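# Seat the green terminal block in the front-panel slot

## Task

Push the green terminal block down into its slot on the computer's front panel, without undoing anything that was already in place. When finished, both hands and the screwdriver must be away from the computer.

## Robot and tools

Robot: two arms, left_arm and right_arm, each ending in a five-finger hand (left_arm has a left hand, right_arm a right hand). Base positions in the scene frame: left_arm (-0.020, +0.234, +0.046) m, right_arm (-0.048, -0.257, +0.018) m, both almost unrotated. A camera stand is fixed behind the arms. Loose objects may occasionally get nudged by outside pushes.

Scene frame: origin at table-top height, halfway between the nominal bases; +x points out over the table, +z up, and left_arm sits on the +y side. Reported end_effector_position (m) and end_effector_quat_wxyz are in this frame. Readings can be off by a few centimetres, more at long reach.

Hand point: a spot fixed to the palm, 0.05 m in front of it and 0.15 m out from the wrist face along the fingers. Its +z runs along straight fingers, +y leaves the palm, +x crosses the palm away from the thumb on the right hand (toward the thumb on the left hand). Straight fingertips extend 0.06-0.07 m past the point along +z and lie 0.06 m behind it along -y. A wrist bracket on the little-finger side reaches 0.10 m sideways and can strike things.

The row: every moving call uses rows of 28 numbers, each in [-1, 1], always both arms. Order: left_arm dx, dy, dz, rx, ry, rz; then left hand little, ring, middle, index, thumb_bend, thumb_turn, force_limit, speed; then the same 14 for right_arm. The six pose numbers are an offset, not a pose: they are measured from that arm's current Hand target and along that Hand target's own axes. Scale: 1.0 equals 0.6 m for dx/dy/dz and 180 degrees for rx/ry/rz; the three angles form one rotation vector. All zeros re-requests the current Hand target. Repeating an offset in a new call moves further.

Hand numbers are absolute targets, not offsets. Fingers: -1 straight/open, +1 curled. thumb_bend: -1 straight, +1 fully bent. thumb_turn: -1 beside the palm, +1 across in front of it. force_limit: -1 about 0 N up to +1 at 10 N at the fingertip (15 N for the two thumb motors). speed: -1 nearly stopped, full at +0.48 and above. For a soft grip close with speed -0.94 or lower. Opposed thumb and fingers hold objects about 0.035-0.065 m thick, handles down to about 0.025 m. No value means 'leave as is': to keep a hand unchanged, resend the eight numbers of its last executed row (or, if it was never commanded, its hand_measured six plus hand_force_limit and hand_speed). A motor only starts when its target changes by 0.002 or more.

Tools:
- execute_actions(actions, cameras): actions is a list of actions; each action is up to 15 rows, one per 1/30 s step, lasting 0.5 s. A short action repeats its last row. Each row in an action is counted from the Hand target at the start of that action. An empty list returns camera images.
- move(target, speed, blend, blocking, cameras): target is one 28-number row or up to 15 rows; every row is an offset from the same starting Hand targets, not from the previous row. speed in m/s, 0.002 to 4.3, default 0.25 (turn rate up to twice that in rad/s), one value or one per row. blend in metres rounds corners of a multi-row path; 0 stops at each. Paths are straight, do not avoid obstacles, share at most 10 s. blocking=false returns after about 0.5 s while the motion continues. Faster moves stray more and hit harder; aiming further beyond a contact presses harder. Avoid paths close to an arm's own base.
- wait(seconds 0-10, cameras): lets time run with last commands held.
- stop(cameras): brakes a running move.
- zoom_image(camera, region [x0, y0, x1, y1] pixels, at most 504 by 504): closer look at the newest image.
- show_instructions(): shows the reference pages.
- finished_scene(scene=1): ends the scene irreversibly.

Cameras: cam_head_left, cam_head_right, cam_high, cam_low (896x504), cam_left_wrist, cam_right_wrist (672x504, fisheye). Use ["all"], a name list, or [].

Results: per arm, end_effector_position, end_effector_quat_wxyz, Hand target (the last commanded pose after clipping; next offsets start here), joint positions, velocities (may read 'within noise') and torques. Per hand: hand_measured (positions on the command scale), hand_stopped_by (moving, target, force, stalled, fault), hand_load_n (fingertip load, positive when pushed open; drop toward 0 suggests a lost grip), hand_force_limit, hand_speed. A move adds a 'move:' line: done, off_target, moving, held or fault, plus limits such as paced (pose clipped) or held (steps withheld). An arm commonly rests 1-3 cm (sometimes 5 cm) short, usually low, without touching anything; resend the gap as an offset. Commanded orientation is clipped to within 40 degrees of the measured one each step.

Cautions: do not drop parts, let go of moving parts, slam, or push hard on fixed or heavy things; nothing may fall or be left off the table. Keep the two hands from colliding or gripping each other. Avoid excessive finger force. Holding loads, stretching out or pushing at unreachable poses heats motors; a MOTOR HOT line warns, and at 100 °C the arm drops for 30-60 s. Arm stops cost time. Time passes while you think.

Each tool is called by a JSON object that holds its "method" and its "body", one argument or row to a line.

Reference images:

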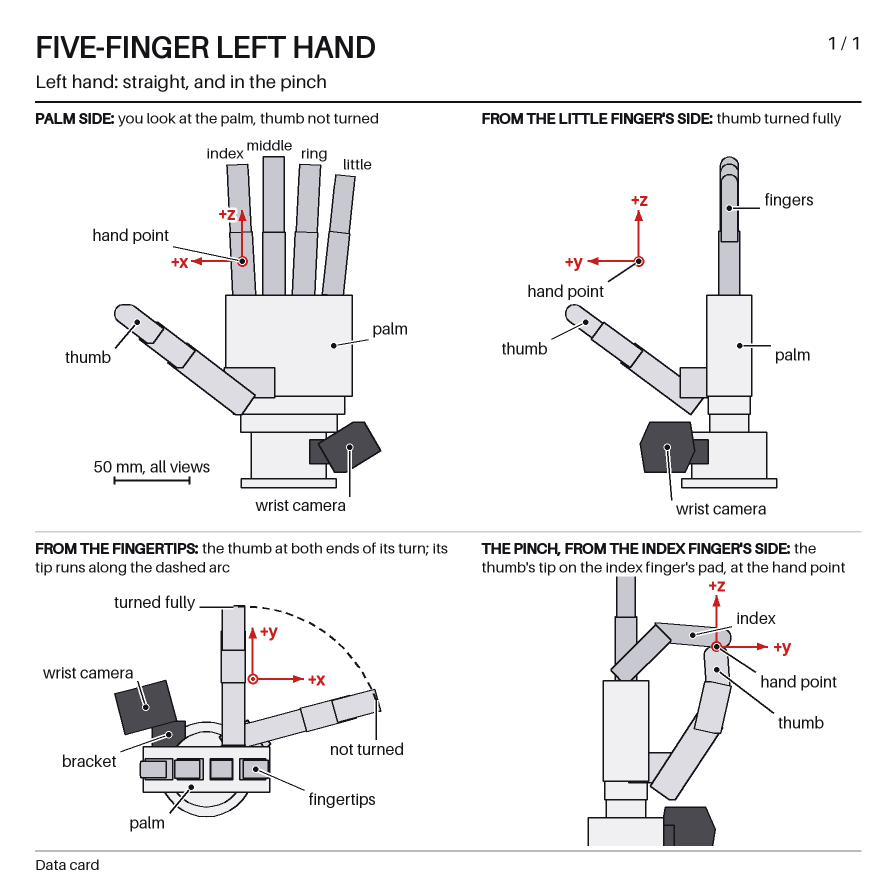

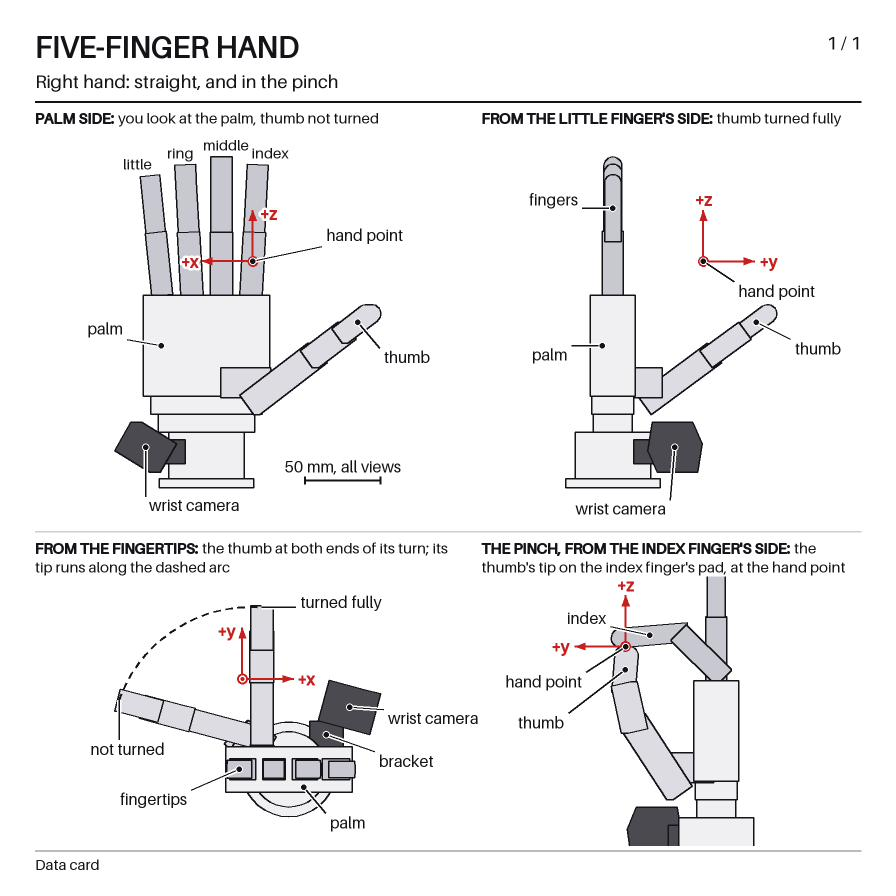

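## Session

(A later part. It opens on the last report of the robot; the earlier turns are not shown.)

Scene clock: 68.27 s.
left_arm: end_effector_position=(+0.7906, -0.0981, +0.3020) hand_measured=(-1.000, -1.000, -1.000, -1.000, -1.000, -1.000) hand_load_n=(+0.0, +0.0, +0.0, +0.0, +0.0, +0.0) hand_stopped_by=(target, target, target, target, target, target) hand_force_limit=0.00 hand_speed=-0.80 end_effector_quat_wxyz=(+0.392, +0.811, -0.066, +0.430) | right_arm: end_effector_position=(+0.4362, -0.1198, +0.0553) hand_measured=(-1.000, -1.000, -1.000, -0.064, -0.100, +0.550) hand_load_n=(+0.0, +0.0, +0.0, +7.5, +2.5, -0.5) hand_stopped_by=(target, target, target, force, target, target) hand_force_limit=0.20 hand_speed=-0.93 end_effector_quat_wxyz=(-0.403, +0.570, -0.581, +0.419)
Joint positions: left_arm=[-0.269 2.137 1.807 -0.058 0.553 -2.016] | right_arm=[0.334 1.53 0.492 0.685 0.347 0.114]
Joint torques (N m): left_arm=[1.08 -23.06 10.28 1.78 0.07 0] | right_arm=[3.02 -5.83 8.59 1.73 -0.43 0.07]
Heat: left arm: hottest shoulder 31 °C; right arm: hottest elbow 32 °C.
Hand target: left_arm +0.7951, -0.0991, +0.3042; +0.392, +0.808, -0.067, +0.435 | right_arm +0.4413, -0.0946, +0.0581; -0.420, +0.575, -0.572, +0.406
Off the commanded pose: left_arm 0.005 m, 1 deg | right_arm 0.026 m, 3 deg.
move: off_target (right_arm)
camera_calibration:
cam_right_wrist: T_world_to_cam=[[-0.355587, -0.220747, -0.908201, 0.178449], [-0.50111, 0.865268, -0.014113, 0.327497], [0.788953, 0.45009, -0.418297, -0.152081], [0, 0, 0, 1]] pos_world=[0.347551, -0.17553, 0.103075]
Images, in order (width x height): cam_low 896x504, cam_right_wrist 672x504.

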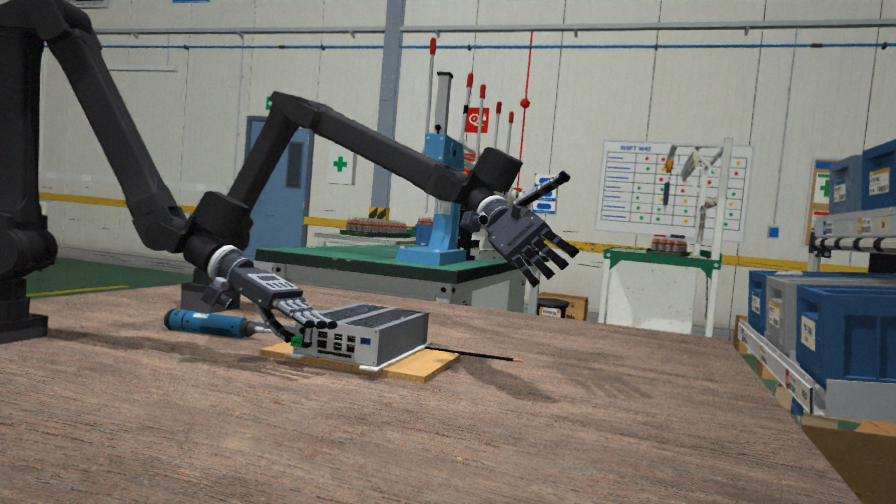

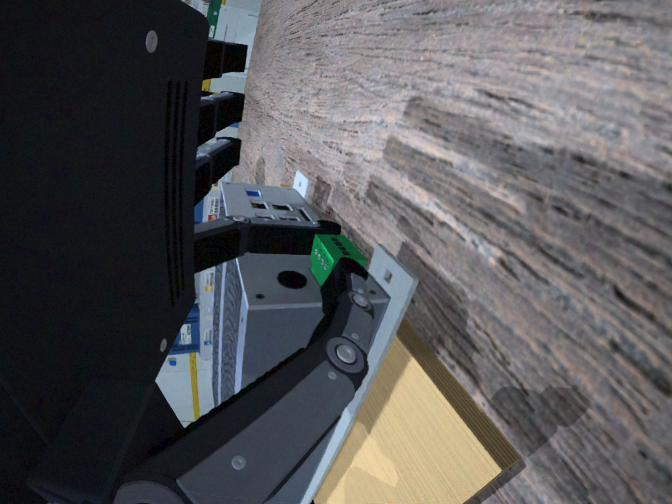

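{"method": "move", "body": {
  "target": [0,0,0,0,0,0,-1,-1,-1,-1,-1,-1,0,-0.8,-0.008,0,0,0,-0.008,-0.0027,-1,-1,-1,0.3,-0.1,0.55,0.2,-0.93],
  "speed": 0.03,
  "cameras": ["cam_right_wrist","cam_low"]
}}

{"method": "zoom_image", "body": {
  "camera": "cam_right_wrist",
  "region": [295, 250, 345, 300]
}}

{"method": "zoom_image", "body": {
  "camera": "cam_low",
  "region": [270, 310, 350, 360]
}}

Scene clock: 69.33 s.
left_arm: end_effector_position=(+0.7906, -0.0981, +0.3020) hand_measured=(-1.000, -1.000, -1.000, -1.000, -1.000, -1.000) hand_load_n=(+0.0, +0.0, +0.0, +0.0, +0.0, +0.0) hand_stopped_by=(target, target, target, target, target, target) hand_force_limit=0.00 hand_speed=-0.80 end_effector_quat_wxyz=(+0.392, +0.811, -0.066, +0.430) | right_arm: end_effector_position=(+0.4359, -0.1190, +0.0550) hand_measured=(-1.000, -1.000, -1.000, -0.064, -0.100, +0.550) hand_load_n=(+0.0, +0.0, +0.0, +7.5, +2.5, -1.0) hand_stopped_by=(target, target, target, force, target, target) hand_force_limit=0.20 hand_speed=-0.93 end_effector_quat_wxyz=(-0.404, +0.572, -0.580, +0.418)
Joint positions: left_arm=[-0.269 2.137 1.807 -0.058 0.553 -2.016] | right_arm=[0.334 1.53 0.492 0.685 0.341 0.112]
Joint torques (N m): left_arm=[1.14 -23.06 10.28 1.8 0.07 0] | right_arm=[2.84 -5.77 8.7 1.85 -1.31 0.04]
Heat: left arm: hottest shoulder 31 °C; right arm: hottest elbow 32 °C.
Hand target: left_arm +0.7951, -0.0991, +0.3042; +0.392, +0.808, -0.067, +0.435 | right_arm +0.4412, -0.0898, +0.0580; -0.426, +0.583, -0.565, +0.400
Off the commanded pose: left_arm 0.005 m, 1 deg | right_arm 0.030 m, 4 deg.
move: off_target (right_arm)
camera_calibration:
cam_right_wrist: T_world_to_cam=[[-0.35523, -0.223222, -0.907735, 0.177785], [-0.506068, 0.86238, -0.0140258, 0.328409], [0.785943, 0.454393, -0.419309, -0.150516], [0, 0, 0, 1]] pos_world=[0.347648, -0.175135, 0.102875]
Images, in order (width x height): cam_low 896x504, cam_right_wrist 672x504.

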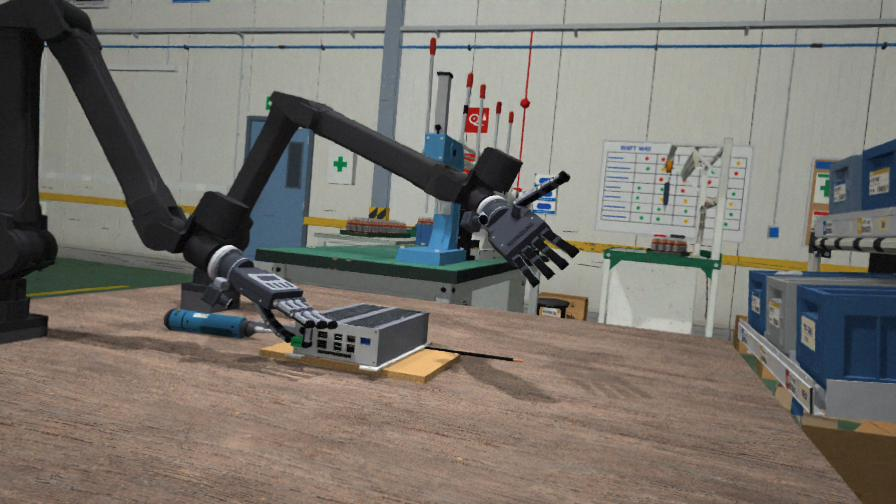

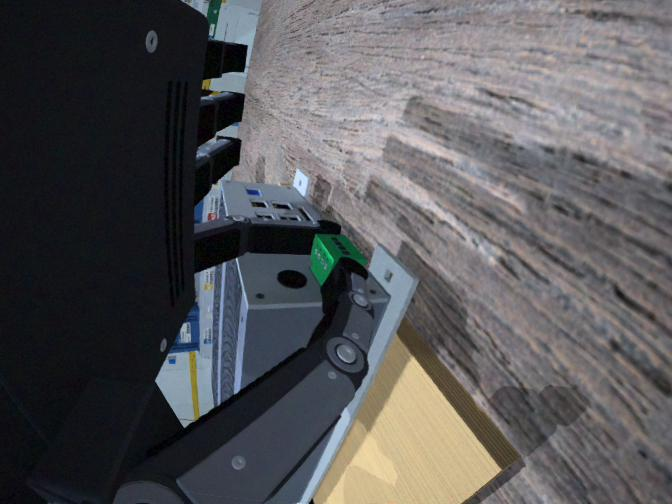

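Scaled by 10.080 from the camera's 672x504 image, which has a finer 960x720 frame.

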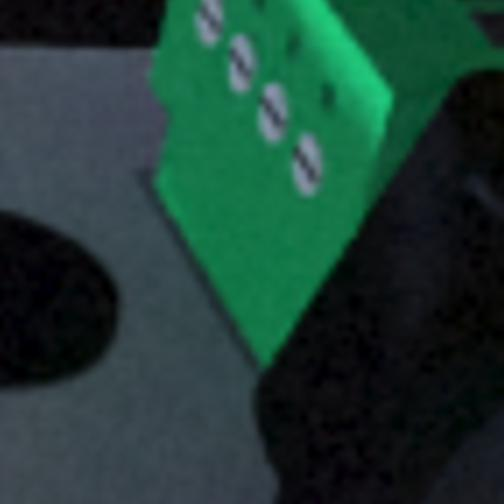

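Scaled by 6.300 from the camera's 896x504 image, which has a finer 1280x720 frame.

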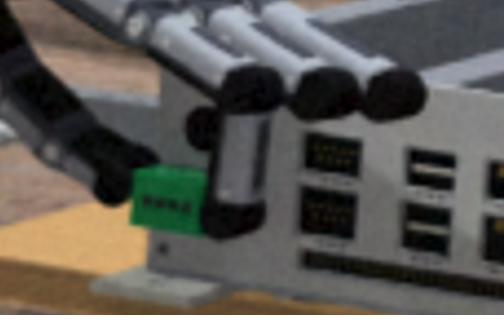

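{"method": "move", "body": {
  "target": [0,0,0,0,0,0,-1,-1,-1,-1,-1,-1,0,-0.8,-0.013,0,0,0,0,0,-1,-1,-1,0.3,-0.1,0.55,0.2,-0.93],
  "speed": 0.03,
  "cameras": ["cam_right_wrist","cam_low"]
}}

{"method": "zoom_image", "body": {
  "camera": "cam_right_wrist",
  "region": [295, 250, 345, 300]
}}

{"method": "zoom_image", "body": {
  "camera": "cam_low",
  "region": [270, 310, 350, 360]
}}

Scene clock: 70.33 s.
left_arm: end_effector_position=(+0.7906, -0.0981, +0.3020) hand_measured=(-1.000, -1.000, -1.000, -1.000, -1.000, -1.000) hand_load_n=(+0.0, +0.0, +0.0, +0.0, +0.0, +0.0) hand_stopped_by=(target, target, target, target, target, target) hand_force_limit=0.00 hand_speed=-0.80 end_effector_quat_wxyz=(+0.392, +0.811, -0.066, +0.430) | right_arm: end_effector_position=(+0.4361, -0.1186, +0.0553) hand_measured=(-1.000, -1.000, -1.000, -0.064, -0.100, +0.550) hand_load_n=(+0.0, +0.0, +0.0, +7.5, +2.0, -1.5) hand_stopped_by=(target, target, target, force, target, target) hand_force_limit=0.20 hand_speed=-0.93 end_effector_quat_wxyz=(-0.402, +0.570, -0.580, +0.421)
Joint positions: left_arm=[-0.269 2.137 1.807 -0.058 0.553 -2.016] | right_arm=[0.34 1.531 0.493 0.685 0.354 0.112]
Joint torques (N m): left_arm=[1.08 -23.06 10.26 1.8 0.07 0] | right_arm=[4.19 -5.66 9.13 1.63 -1.01 0.08]
Heat: left arm: hottest shoulder 31 °C; right arm: hottest elbow 32 °C.
Hand target: left_arm +0.7951, -0.0991, +0.3042; +0.392, +0.808, -0.067, +0.435 | right_arm +0.4409, -0.0821, +0.0582; -0.426, +0.583, -0.565, +0.400
Off the commanded pose: left_arm 0.005 m, 1 deg | right_arm 0.037 m, 4 deg.
move: off_target (right_arm)
camera_calibration:
cam_right_wrist: T_world_to_cam=[[-0.354965, -0.224896, -0.907426, 0.177906], [-0.50083, 0.865347, -0.0185532, 0.326528], [0.78941, 0.44788, -0.419803, -0.152982], [0, 0, 0, 1]] pos_world=[0.347451, -0.174031, 0.103272]
Images, in order (width x height): cam_low 896x504, cam_right_wrist 672x504.

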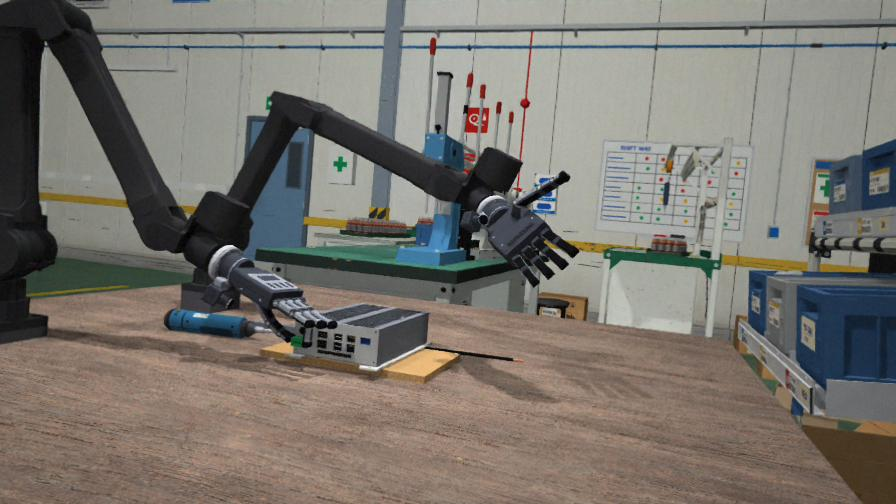

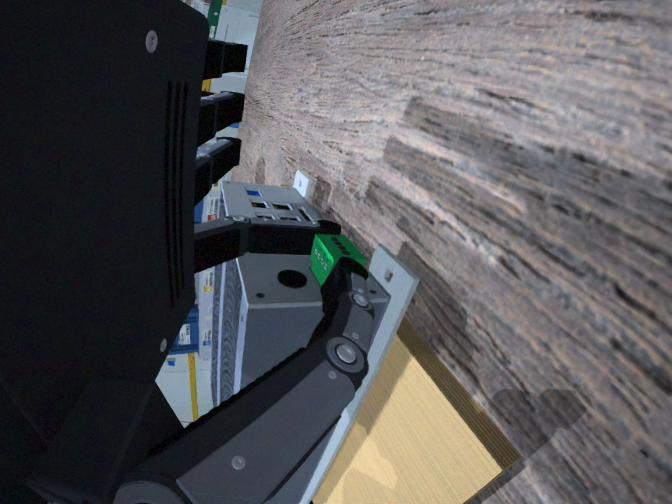

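Scaled by 10.080 from the camera's 672x504 image, which has a finer 960x720 frame.

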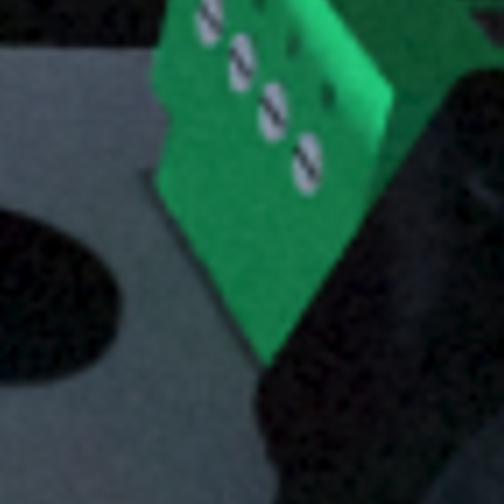

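Scaled by 6.300 from the camera's 896x504 image, which has a finer 1280x720 frame.

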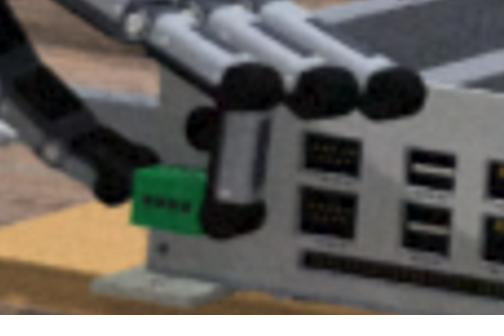

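{"method": "move", "body": {
  "target": [0,0,0,0,0,0,-1,-1,-1,-1,-1,-1,0,-0.8,0.040,0,0,0,0.0054,0.0018,-1,-1,-1,0.3,-0.1,0.55,0.2,-0.93],
  "speed": 0.05,
  "cameras": ["cam_right_wrist"]
}}

{"method": "zoom_image", "body": {
  "camera": "cam_right_wrist",
  "region": [295, 250, 345, 300]
}}

Scene clock: 71.70 s.
left_arm: end_effector_position=(+0.7906, -0.0981, +0.3020) hand_measured=(-1.000, -1.000, -1.000, -1.000, -1.000, -1.000) hand_load_n=(+0.0, +0.0, +0.0, +0.0, +0.0, +0.0) hand_stopped_by=(target, target, target, target, target, target) hand_force_limit=0.00 hand_speed=-0.80 end_effector_quat_wxyz=(+0.392, +0.811, -0.066, +0.430) | right_arm: end_effector_position=(+0.4367, -0.1190, +0.0551) hand_measured=(-1.000, -1.000, -1.000, -0.064, -0.100, +0.550) hand_load_n=(+0.0, +0.0, +0.0, +7.0, +2.0, -1.5) hand_stopped_by=(target, target, target, force, target, target) hand_force_limit=0.20 hand_speed=-0.93 end_effector_quat_wxyz=(-0.406, +0.576, -0.576, +0.415)
Joint positions: left_arm=[-0.269 2.137 1.807 -0.058 0.553 -2.016] | right_arm=[0.327 1.531 0.493 0.687 0.321 0.105]
Joint torques (N m): left_arm=[1.08 -23.06 10.28 1.8 0.07 0] | right_arm=[0.97 -6.18 7.75 2.03 -1.14 0.02]
Heat: left arm: hottest shoulder 31 °C; right arm: hottest elbow 32 °C.
Hand target: left_arm +0.7951, -0.0991, +0.3042; +0.392, +0.808, -0.067, +0.435 | right_arm +0.4419, -0.1061, +0.0578; -0.422, +0.578, -0.570, +0.404
Off the commanded pose: left_arm 0.005 m, 1 deg | right_arm 0.014 m, 2 deg.
move: off_target (right_arm)
camera_calibration:
cam_right_wrist: T_world_to_cam=[[-0.352661, -0.228111, -0.907522, 0.176426], [-0.517973, 0.855288, -0.0136991, 0.333187], [0.779317, 0.46524, -0.419782, -0.146979], [0, 0, 0, 1]] pos_world=[0.349343, -0.176345, 0.102976]
Images, in order (width x height): cam_right_wrist 672x504.

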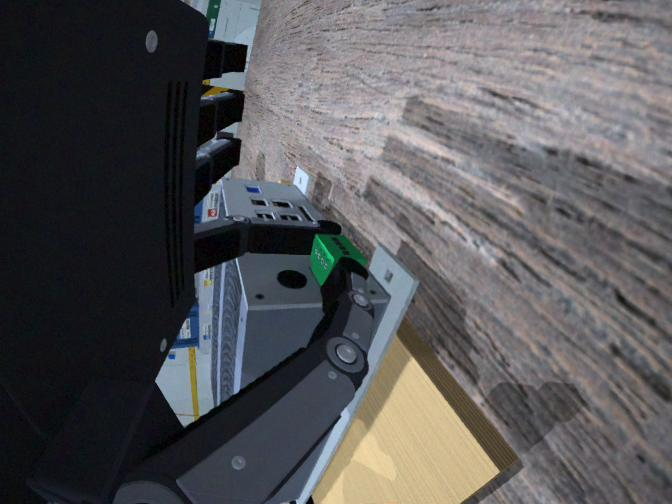

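Scaled by 10.080 from the camera's 672x504 image, which has a finer 960x720 frame.

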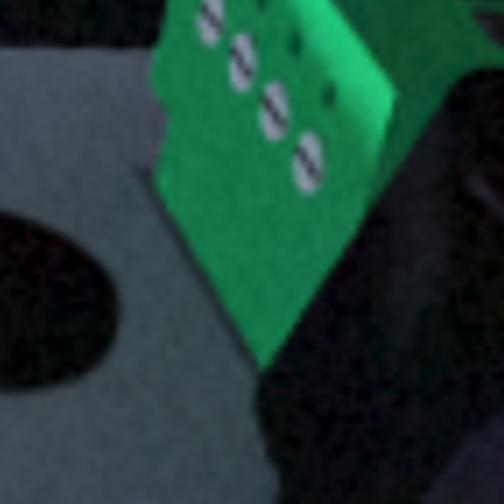

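{"method": "move", "body": {
  "target": [0,0,0,0,0,0,-1,-1,-1,-1,-1,-1,0,-0.8,-0.035,0,0,0,-0.0132,-0.0044,-1,-1,-1,0.3,-0.1,0.55,0.2,-0.93],
  "speed": 0.05,
  "cameras": ["cam_right_wrist"]
}}

{"method": "zoom_image", "body": {
  "camera": "cam_right_wrist",
  "region": [295, 250, 345, 300]
}}

Scene clock: 72.67 s.
left_arm: end_effector_position=(+0.7906, -0.0981, +0.3020) hand_measured=(-1.000, -1.000, -1.000, -1.000, -1.000, -1.000) hand_load_n=(+0.0, +0.0, +0.0, +0.0, +0.0, +0.0) hand_stopped_by=(target, target, target, target, target, target) hand_force_limit=0.00 hand_speed=-0.80 end_effector_quat_wxyz=(+0.392, +0.811, -0.066, +0.430) | right_arm: end_effector_position=(+0.4366, -0.1187, +0.0550) hand_measured=(-1.000, -1.000, -1.000, -0.064, -0.100, +0.550) hand_load_n=(+0.0, +0.0, +0.0, +7.0, +2.0, -2.0) hand_stopped_by=(target, target, target, force, target, target) hand_force_limit=0.20 hand_speed=-0.93 end_effector_quat_wxyz=(-0.406, +0.578, -0.574, +0.415)
Joint positions: left_arm=[-0.269 2.137 1.807 -0.058 0.553 -2.016] | right_arm=[0.327 1.531 0.493 0.687 0.318 0.1]
Joint torques (N m): left_arm=[1.08 -23.06 10.29 1.78 0.07 0] | right_arm=[3.37 -5.71 8.81 1.89 -1.39 0.03]
Heat: left arm: hottest shoulder 31 °C; right arm: hottest elbow 32 °C.
Hand target: left_arm +0.7951, -0.0991, +0.3042; +0.392, +0.808, -0.067, +0.435 | right_arm +0.4414, -0.0851, +0.0581; -0.431, +0.590, -0.557, +0.395
Off the commanded pose: left_arm 0.005 m, 1 deg | right_arm 0.034 m, 4 deg.
move: off_target (right_arm)
camera_calibration:
cam_right_wrist: T_world_to_cam=[[-0.352077, -0.232709, -0.906581, 0.175461], [-0.521374, 0.853168, -0.0165196, 0.334263], [0.77731, 0.466851, -0.421709, -0.145875], [0, 0, 0, 1]] pos_world=[0.349442, -0.176249, 0.103075]
Images, in order (width x height): cam_right_wrist 672x504.

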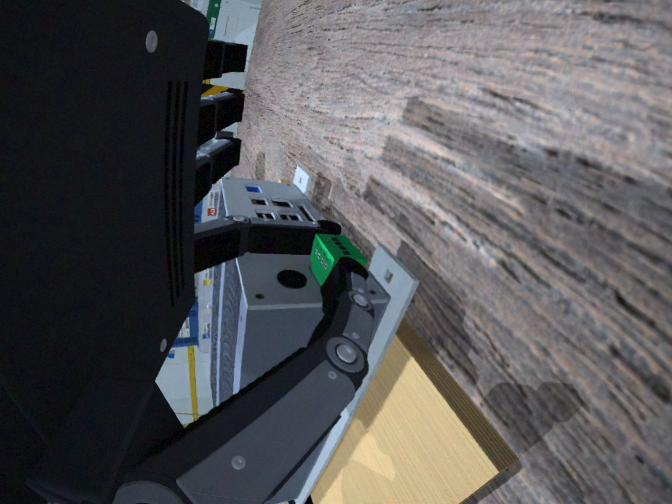

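Scaled by 10.080 from the camera's 672x504 image, which has a finer 960x720 frame.

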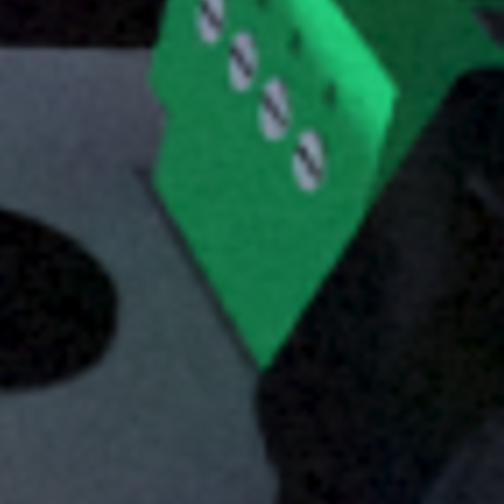

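{"method": "move", "body": {
  "target": [
    [0,0,0,0,0,0,-1,-1,-1,-1,-1,-1,0,-0.8,0.040,0,0,0,0.0132,0.0044,-1,-1,-1,0.3,-0.1,0.55,0.2,-0.93],
    [0,0,0,0,0,0,-1,-1,-1,-1,-1,-1,0,-0.8,0.040,0,0,0,0.0132,0.0044,-1,-1,-1,-0.25,-0.1,0.55,0.2,-0.7]
  ],
  "speed": 0.05,
  "cameras": ["cam_right_wrist","cam_low"]
}}

{"method": "zoom_image", "body": {
  "camera": "cam_right_wrist",
  "region": [280, 200, 400, 320]
}}

{"method": "zoom_image", "body": {
  "camera": "cam_low",
  "region": [270, 310, 350, 360]
}}

Scene clock: 74.23 s.
left_arm: end_effector_position=(+0.7906, -0.0981, +0.3020) hand_measured=(-1.000, -1.000, -1.000, -1.000, -1.000, -1.000) hand_load_n=(+0.0, +0.0, +0.0, +0.0, +0.0, +0.0) hand_stopped_by=(target, target, target, target, target, target) hand_force_limit=0.00 hand_speed=-0.80 end_effector_quat_wxyz=(+0.392, +0.811, -0.066, +0.430) | right_arm: end_effector_position=(+0.4364, -0.1171, +0.0545) hand_measured=(-1.000, -1.000, -1.000, -0.250, -0.100, +0.550) hand_load_n=(+0.0, +0.0, +0.0, -0.5, -0.5, -0.5) hand_stopped_by=(target, target, target, target, target, target) hand_force_limit=0.20 hand_speed=-0.70 end_effector_quat_wxyz=(-0.410, +0.581, -0.571, +0.409)
Joint positions: left_arm=[-0.269 2.137 1.807 -0.058 0.553 -2.016] | right_arm=[0.322 1.532 0.493 0.688 0.297 0.099]
Joint torques (N m): left_arm=[1.14 -23 10.28 1.8 0.07 0.01] | right_arm=[0.56 -6.24 7.76 2.07 -0.46 0.04]
Heat: left arm: hottest shoulder 31 °C; right arm: hottest elbow 32 °C.
Hand target: left_arm +0.7951, -0.0991, +0.3042; +0.392, +0.808, -0.067, +0.435 | right_arm +0.4430, -0.1090, +0.0578; -0.422, +0.578, -0.570, +0.404
Off the commanded pose: left_arm 0.005 m, 1 deg | right_arm 0.011 m, 2 deg.
move: off_target (right_arm); target 2's new numbers were sent with right_arm's hand 0.012 m and 2 deg from that target
camera_calibration:
cam_right_wrist: T_world_to_cam=[[-0.3506, -0.232842, -0.907119, 0.174712], [-0.534546, 0.845077, -0.0103154, 0.337226], [0.768987, 0.48128, -0.420749, -0.141379], [0, 0, 0, 1]] pos_world=[0.350236, -0.176259, 0.102479]
Images, in order (width x height): cam_low 896x504, cam_right_wrist 672x504.

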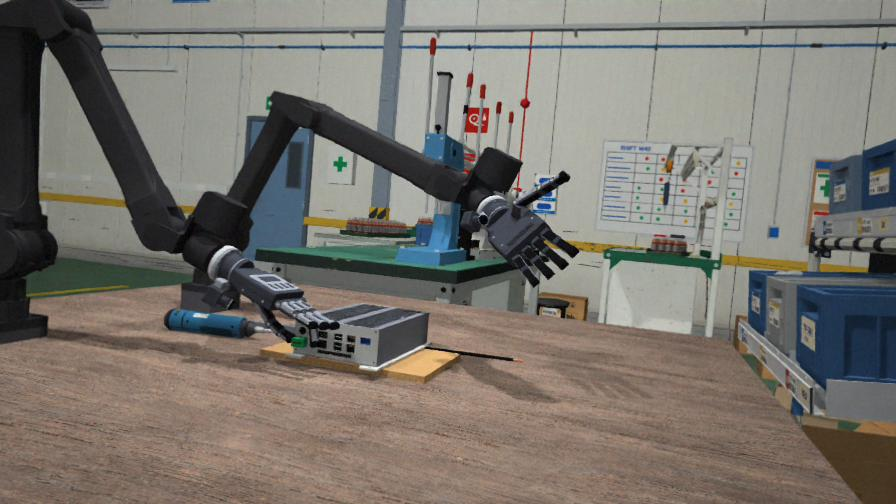

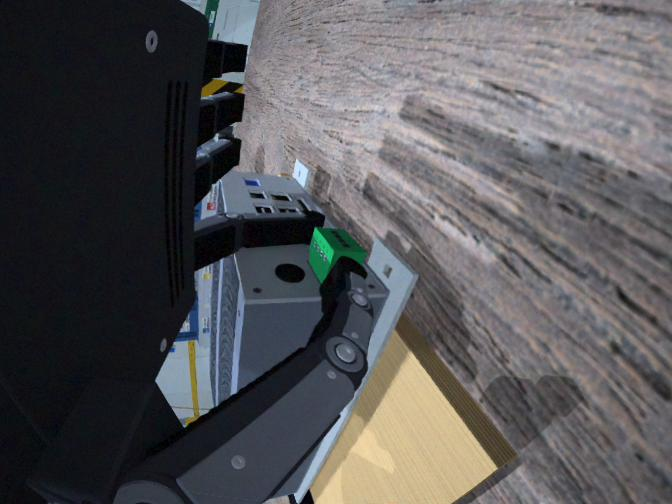

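Scaled by 4.200 from the camera's 672x504 image, which has a finer 960x720 frame.

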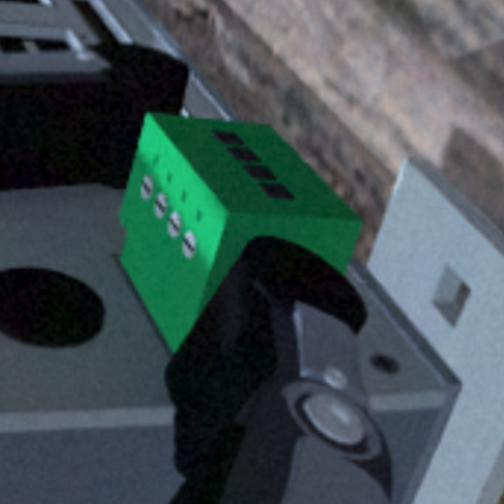

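Scaled by 6.300 from the camera's 896x504 image, which has a finer 1280x720 frame.

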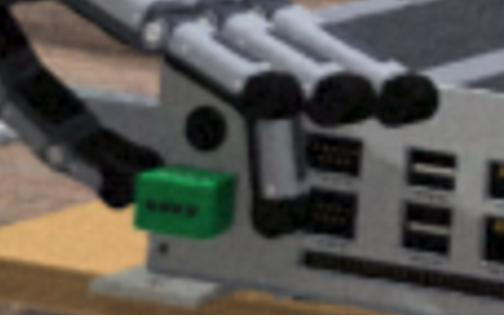

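{"method": "move", "body": {
  "target": [
    [0,0,0,0,0,0,-1,-1,-1,-1,-1,-1,0,-0.8,0.1267,-0.0038,-0.0045,0,0,0,-1,-1,-1,-0.25,-0.1,0.55,0.2,-0.7],
    [0,0,0,0,0,0,-1,-1,-1,-1,-1,-1,0,-0.8,0.2157,-0.0833,-0.0862,-0.0099,-0.4112,-0.1476,-1,-1,-1,-1,-1,-1,0.2,-0.2]
  ],
  "speed": [0.06, 0.2],
  "cameras": ["cam_right_wrist","cam_low","cam_head_left"]
}}

{"method": "zoom_image", "body": {
  "camera": "cam_low",
  "region": [270, 310, 350, 360]
}}

{"method": "zoom_image", "body": {
  "camera": "cam_head_left",
  "region": [400, 215, 560, 315]
}}

Scene clock: 83.80 s.
left_arm: end_effector_position=(+0.7906, -0.0981, +0.3020) hand_measured=(-1.000, -1.000, -1.000, -1.000, -1.000, -1.000) hand_load_n=(+0.0, +0.0, +0.0, +0.0, +0.0, +0.0) hand_stopped_by=(target, target, target, target, target, target) hand_force_limit=0.00 hand_speed=-0.80 end_effector_quat_wxyz=(+0.392, +0.811, -0.066, +0.430) | right_arm: end_effector_position=(+0.4012, -0.2338, +0.1180) hand_measured=(-1.000, -1.000, -1.000, -1.000, -1.000, -1.000) hand_load_n=(+0.0, +0.0, +0.0, +0.0, +0.0, -0.5) hand_stopped_by=(target, target, target, target, target, target) hand_force_limit=0.20 hand_speed=-0.20 end_effector_quat_wxyz=(-0.574, +0.814, -0.077, +0.043)
Joint positions: left_arm=[-0.269 2.137 1.807 -0.058 0.553 -2.016] | right_arm=[-0.308 1.796 1.262 -1.399 -1.202 -1.935]
Joint torques (N m): left_arm=[1.08 -23.06 10.28 1.78 0.07 0] | right_arm=[-0.09 -10.23 10.67 -0.5 -0.73 -0.18]
Heat: left arm: hottest shoulder 31 °C; right arm: hottest elbow 32 °C.
Hand target: left_arm +0.7951, -0.0991, +0.3042; +0.392, +0.808, -0.067, +0.435 | right_arm +0.4130, -0.2401, +0.1196; -0.572, +0.816, -0.071, +0.050
Off the commanded pose: left_arm 0.005 m, 1 deg | right_arm 0.013 m, 1 deg.
move: off_target (right_arm); target 2's new numbers were sent with right_arm's hand 0.014 m and 1 deg from that target
camera_calibration:
cam_right_wrist: T_world_to_cam=[[0.137251, -0.391624, -0.909831, -0.0396675], [-0.930138, -0.36679, 0.0175653, 0.289777], [-0.340596, 0.843858, -0.414606, 0.497763], [0, 0, 0, 1]] pos_world=[0.444513, -0.329288, 0.165195]
Images, in order (width x height): cam_head_left 896x504, cam_low 896x504, cam_right_wrist 672x504.

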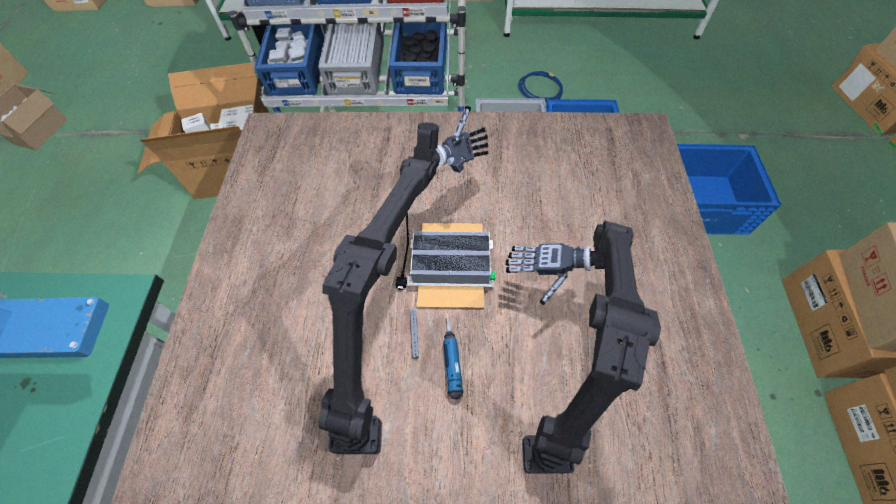

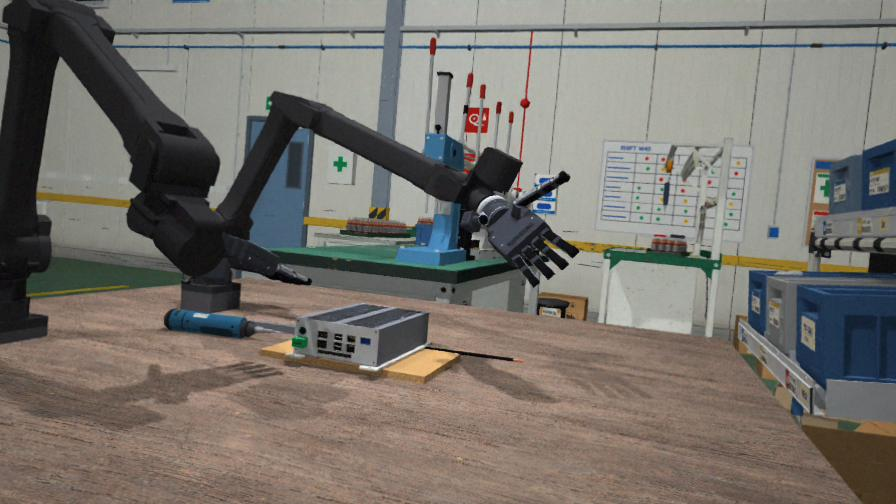

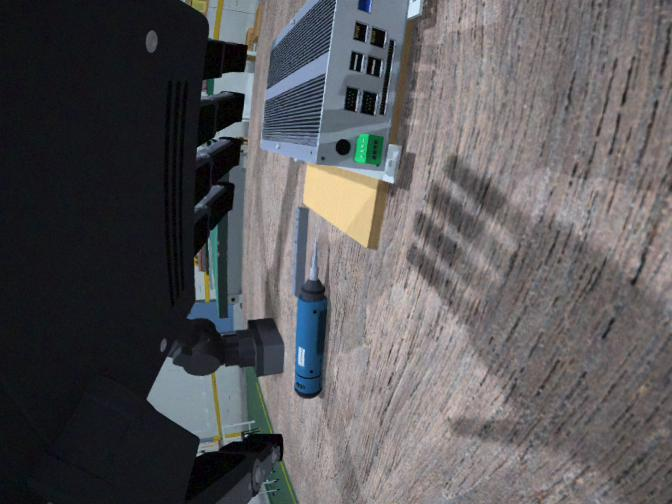

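Scaled by 6.300 from the camera's 896x504 image, which has a finer 1280x720 frame.

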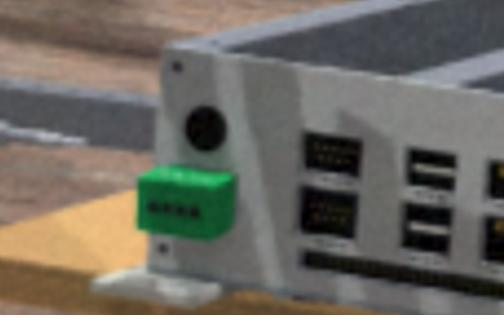

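Scaled by 3.150 from the camera's 896x504 image, which has a finer 1280x720 frame.

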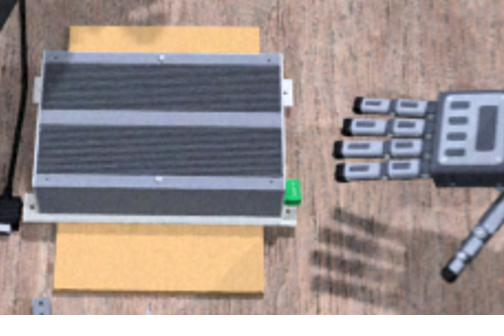

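{"method": "zoom_image", "body": {
  "camera": "cam_right_wrist",
  "region": [310, 110, 410, 200]
}}

Scaled by 5.040 from the camera's 672x504 image, which has a finer 960x720 frame.

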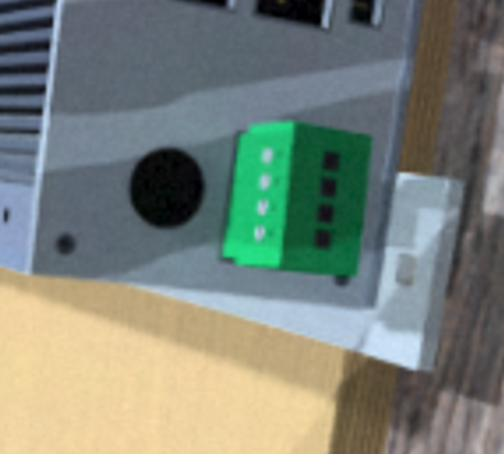

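{"method": "zoom_image", "body": {
  "camera": "cam_right_wrist",
  "region": [180, 20, 280, 260]
}}

Scaled by 2.100 from the camera's 672x504 image, which has a finer 960x720 frame.

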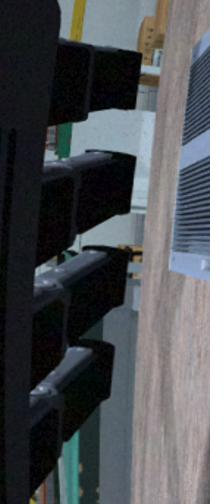

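{"method": "move", "body": {
  "target": [0,0,0,0,0,0,-1,-1,-1,-1,-1,-1,0,-0.8,0.0131,0.1604,0.0716,0,0,0,-1,-1,-1,-1,-1,-1,0.2,-0.2],
  "speed": 0.08,
  "cameras": ["cam_right_wrist","cam_low","cam_head_left"]
}}

{"method": "zoom_image", "body": {
  "camera": "cam_low",
  "region": [200, 280, 360, 380]
}}

{"method": "zoom_image", "body": {
  "camera": "cam_head_left",
  "region": [460, 215, 560, 315]
}}

{"method": "zoom_image", "body": {
  "camera": "cam_right_wrist",
  "region": [180, 60, 340, 220]
}}

Scene clock: 86.57 s.
left_arm: end_effector_position=(+0.7906, -0.0981, +0.3020) hand_measured=(-1.000, -1.000, -1.000, -1.000, -1.000, -1.000) hand_load_n=(+0.0, +0.0, +0.0, +0.0, +0.0, +0.0) hand_stopped_by=(target, target, target, target, target, target) hand_force_limit=0.00 hand_speed=-0.80 end_effector_quat_wxyz=(+0.392, +0.811, -0.066, +0.430) | right_arm: end_effector_position=(+0.4238, -0.2408, +0.0209) hand_measured=(-1.000, -1.000, -1.000, -1.000, -1.000, -1.000) hand_load_n=(+0.0, +0.0, +0.0, +0.0, +0.0, +0.0) hand_stopped_by=(target, target, target, target, target, target) hand_force_limit=0.20 hand_speed=-0.20 end_effector_quat_wxyz=(-0.570, +0.817, -0.068, +0.060)
Joint positions: left_arm=[-0.269 2.137 1.807 -0.058 0.553 -2.016] | right_arm=[-0.308 1.971 1.236 -1.141 -1.202 -1.919]
Joint torques (N m): left_arm=[1.08 -23.06 10.28 1.78 0.07 0] | right_arm=[1.2 -11.58 6.23 0.17 -1.02 0.06]
Heat: left arm: hottest shoulder 31 °C; right arm: hottest elbow 33 °C.
Hand target: left_arm +0.7951, -0.0991, +0.3042; +0.392, +0.808, -0.067, +0.435 | right_arm +0.4220, -0.2340, +0.0145; -0.572, +0.816, -0.071, +0.050
Off the commanded pose: left_arm 0.005 m, 1 deg | right_arm 0.009 m, 1 deg.
move: done
camera_calibration:
cam_right_wrist: T_world_to_cam=[[0.169994, -0.405295, -0.898242, -0.151282], [-0.932284, -0.361482, -0.0133329, 0.312782], [-0.319294, 0.839683, -0.4393, 0.461652], [0, 0, 0, 1]] pos_world=[0.464721, -0.33589, 0.071086]
Images, in order (width x height): cam_head_left 896x504, cam_low 896x504, cam_right_wrist 672x504.

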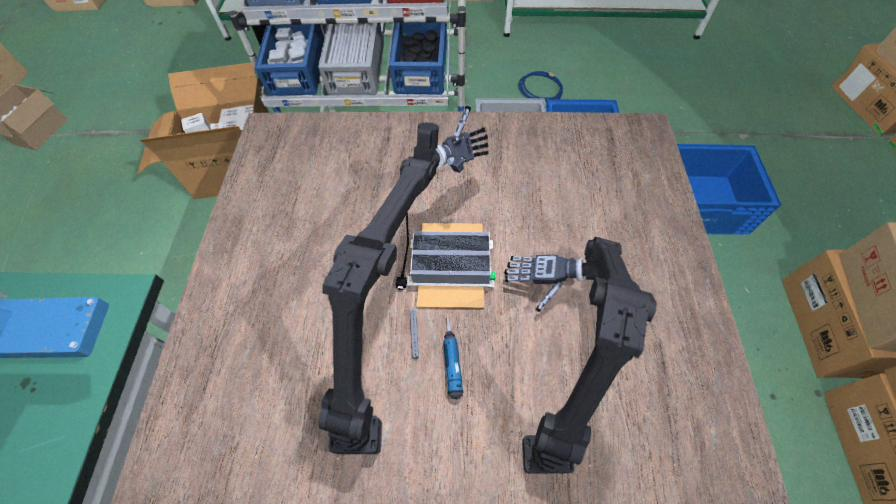

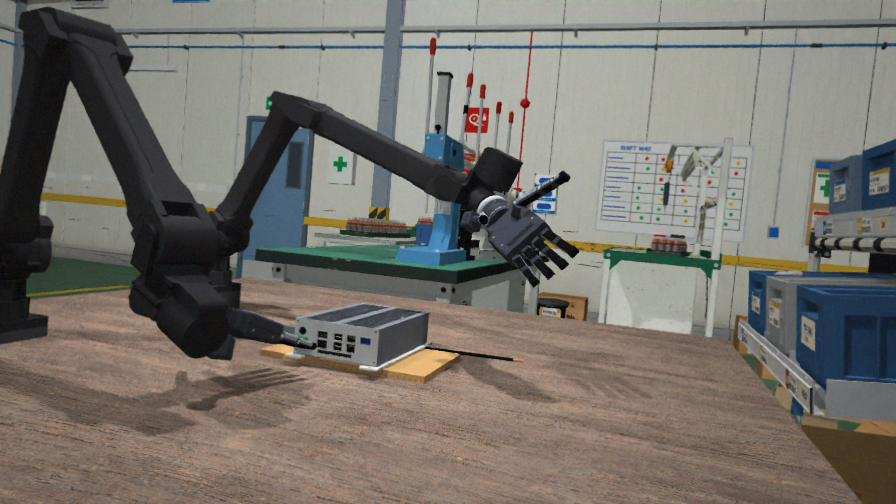

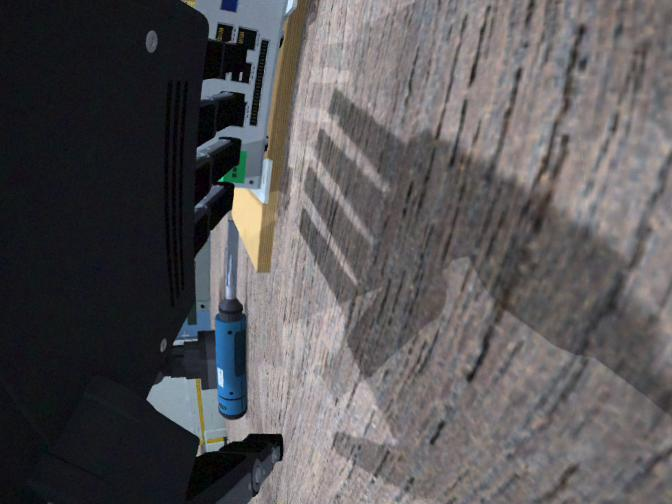

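Scaled by 3.150 from the camera's 896x504 image, which has a finer 1280x720 frame.

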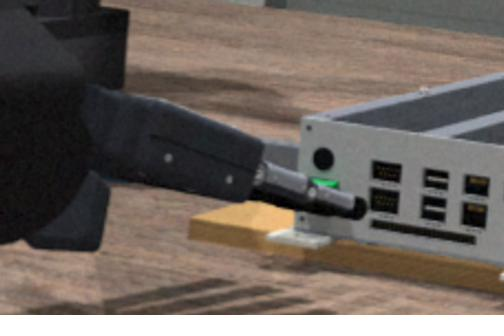

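Scaled by 5.040 from the camera's 896x504 image, which has a finer 1280x720 frame.

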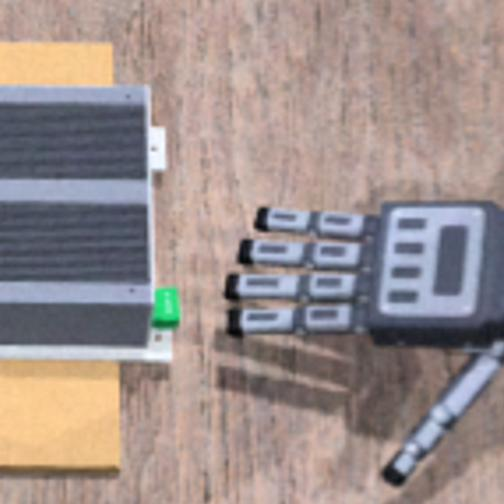

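Scaled by 3.150 from the camera's 672x504 image, which has a finer 960x720 frame.

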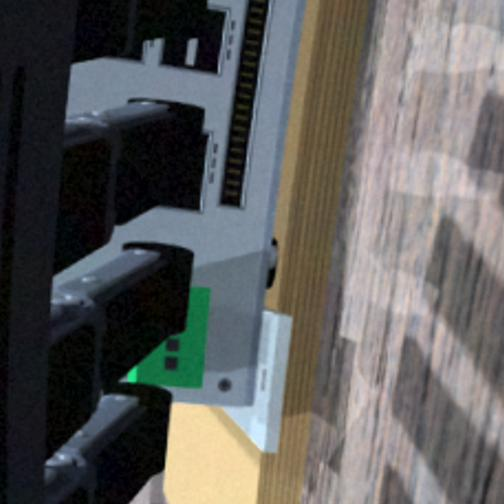

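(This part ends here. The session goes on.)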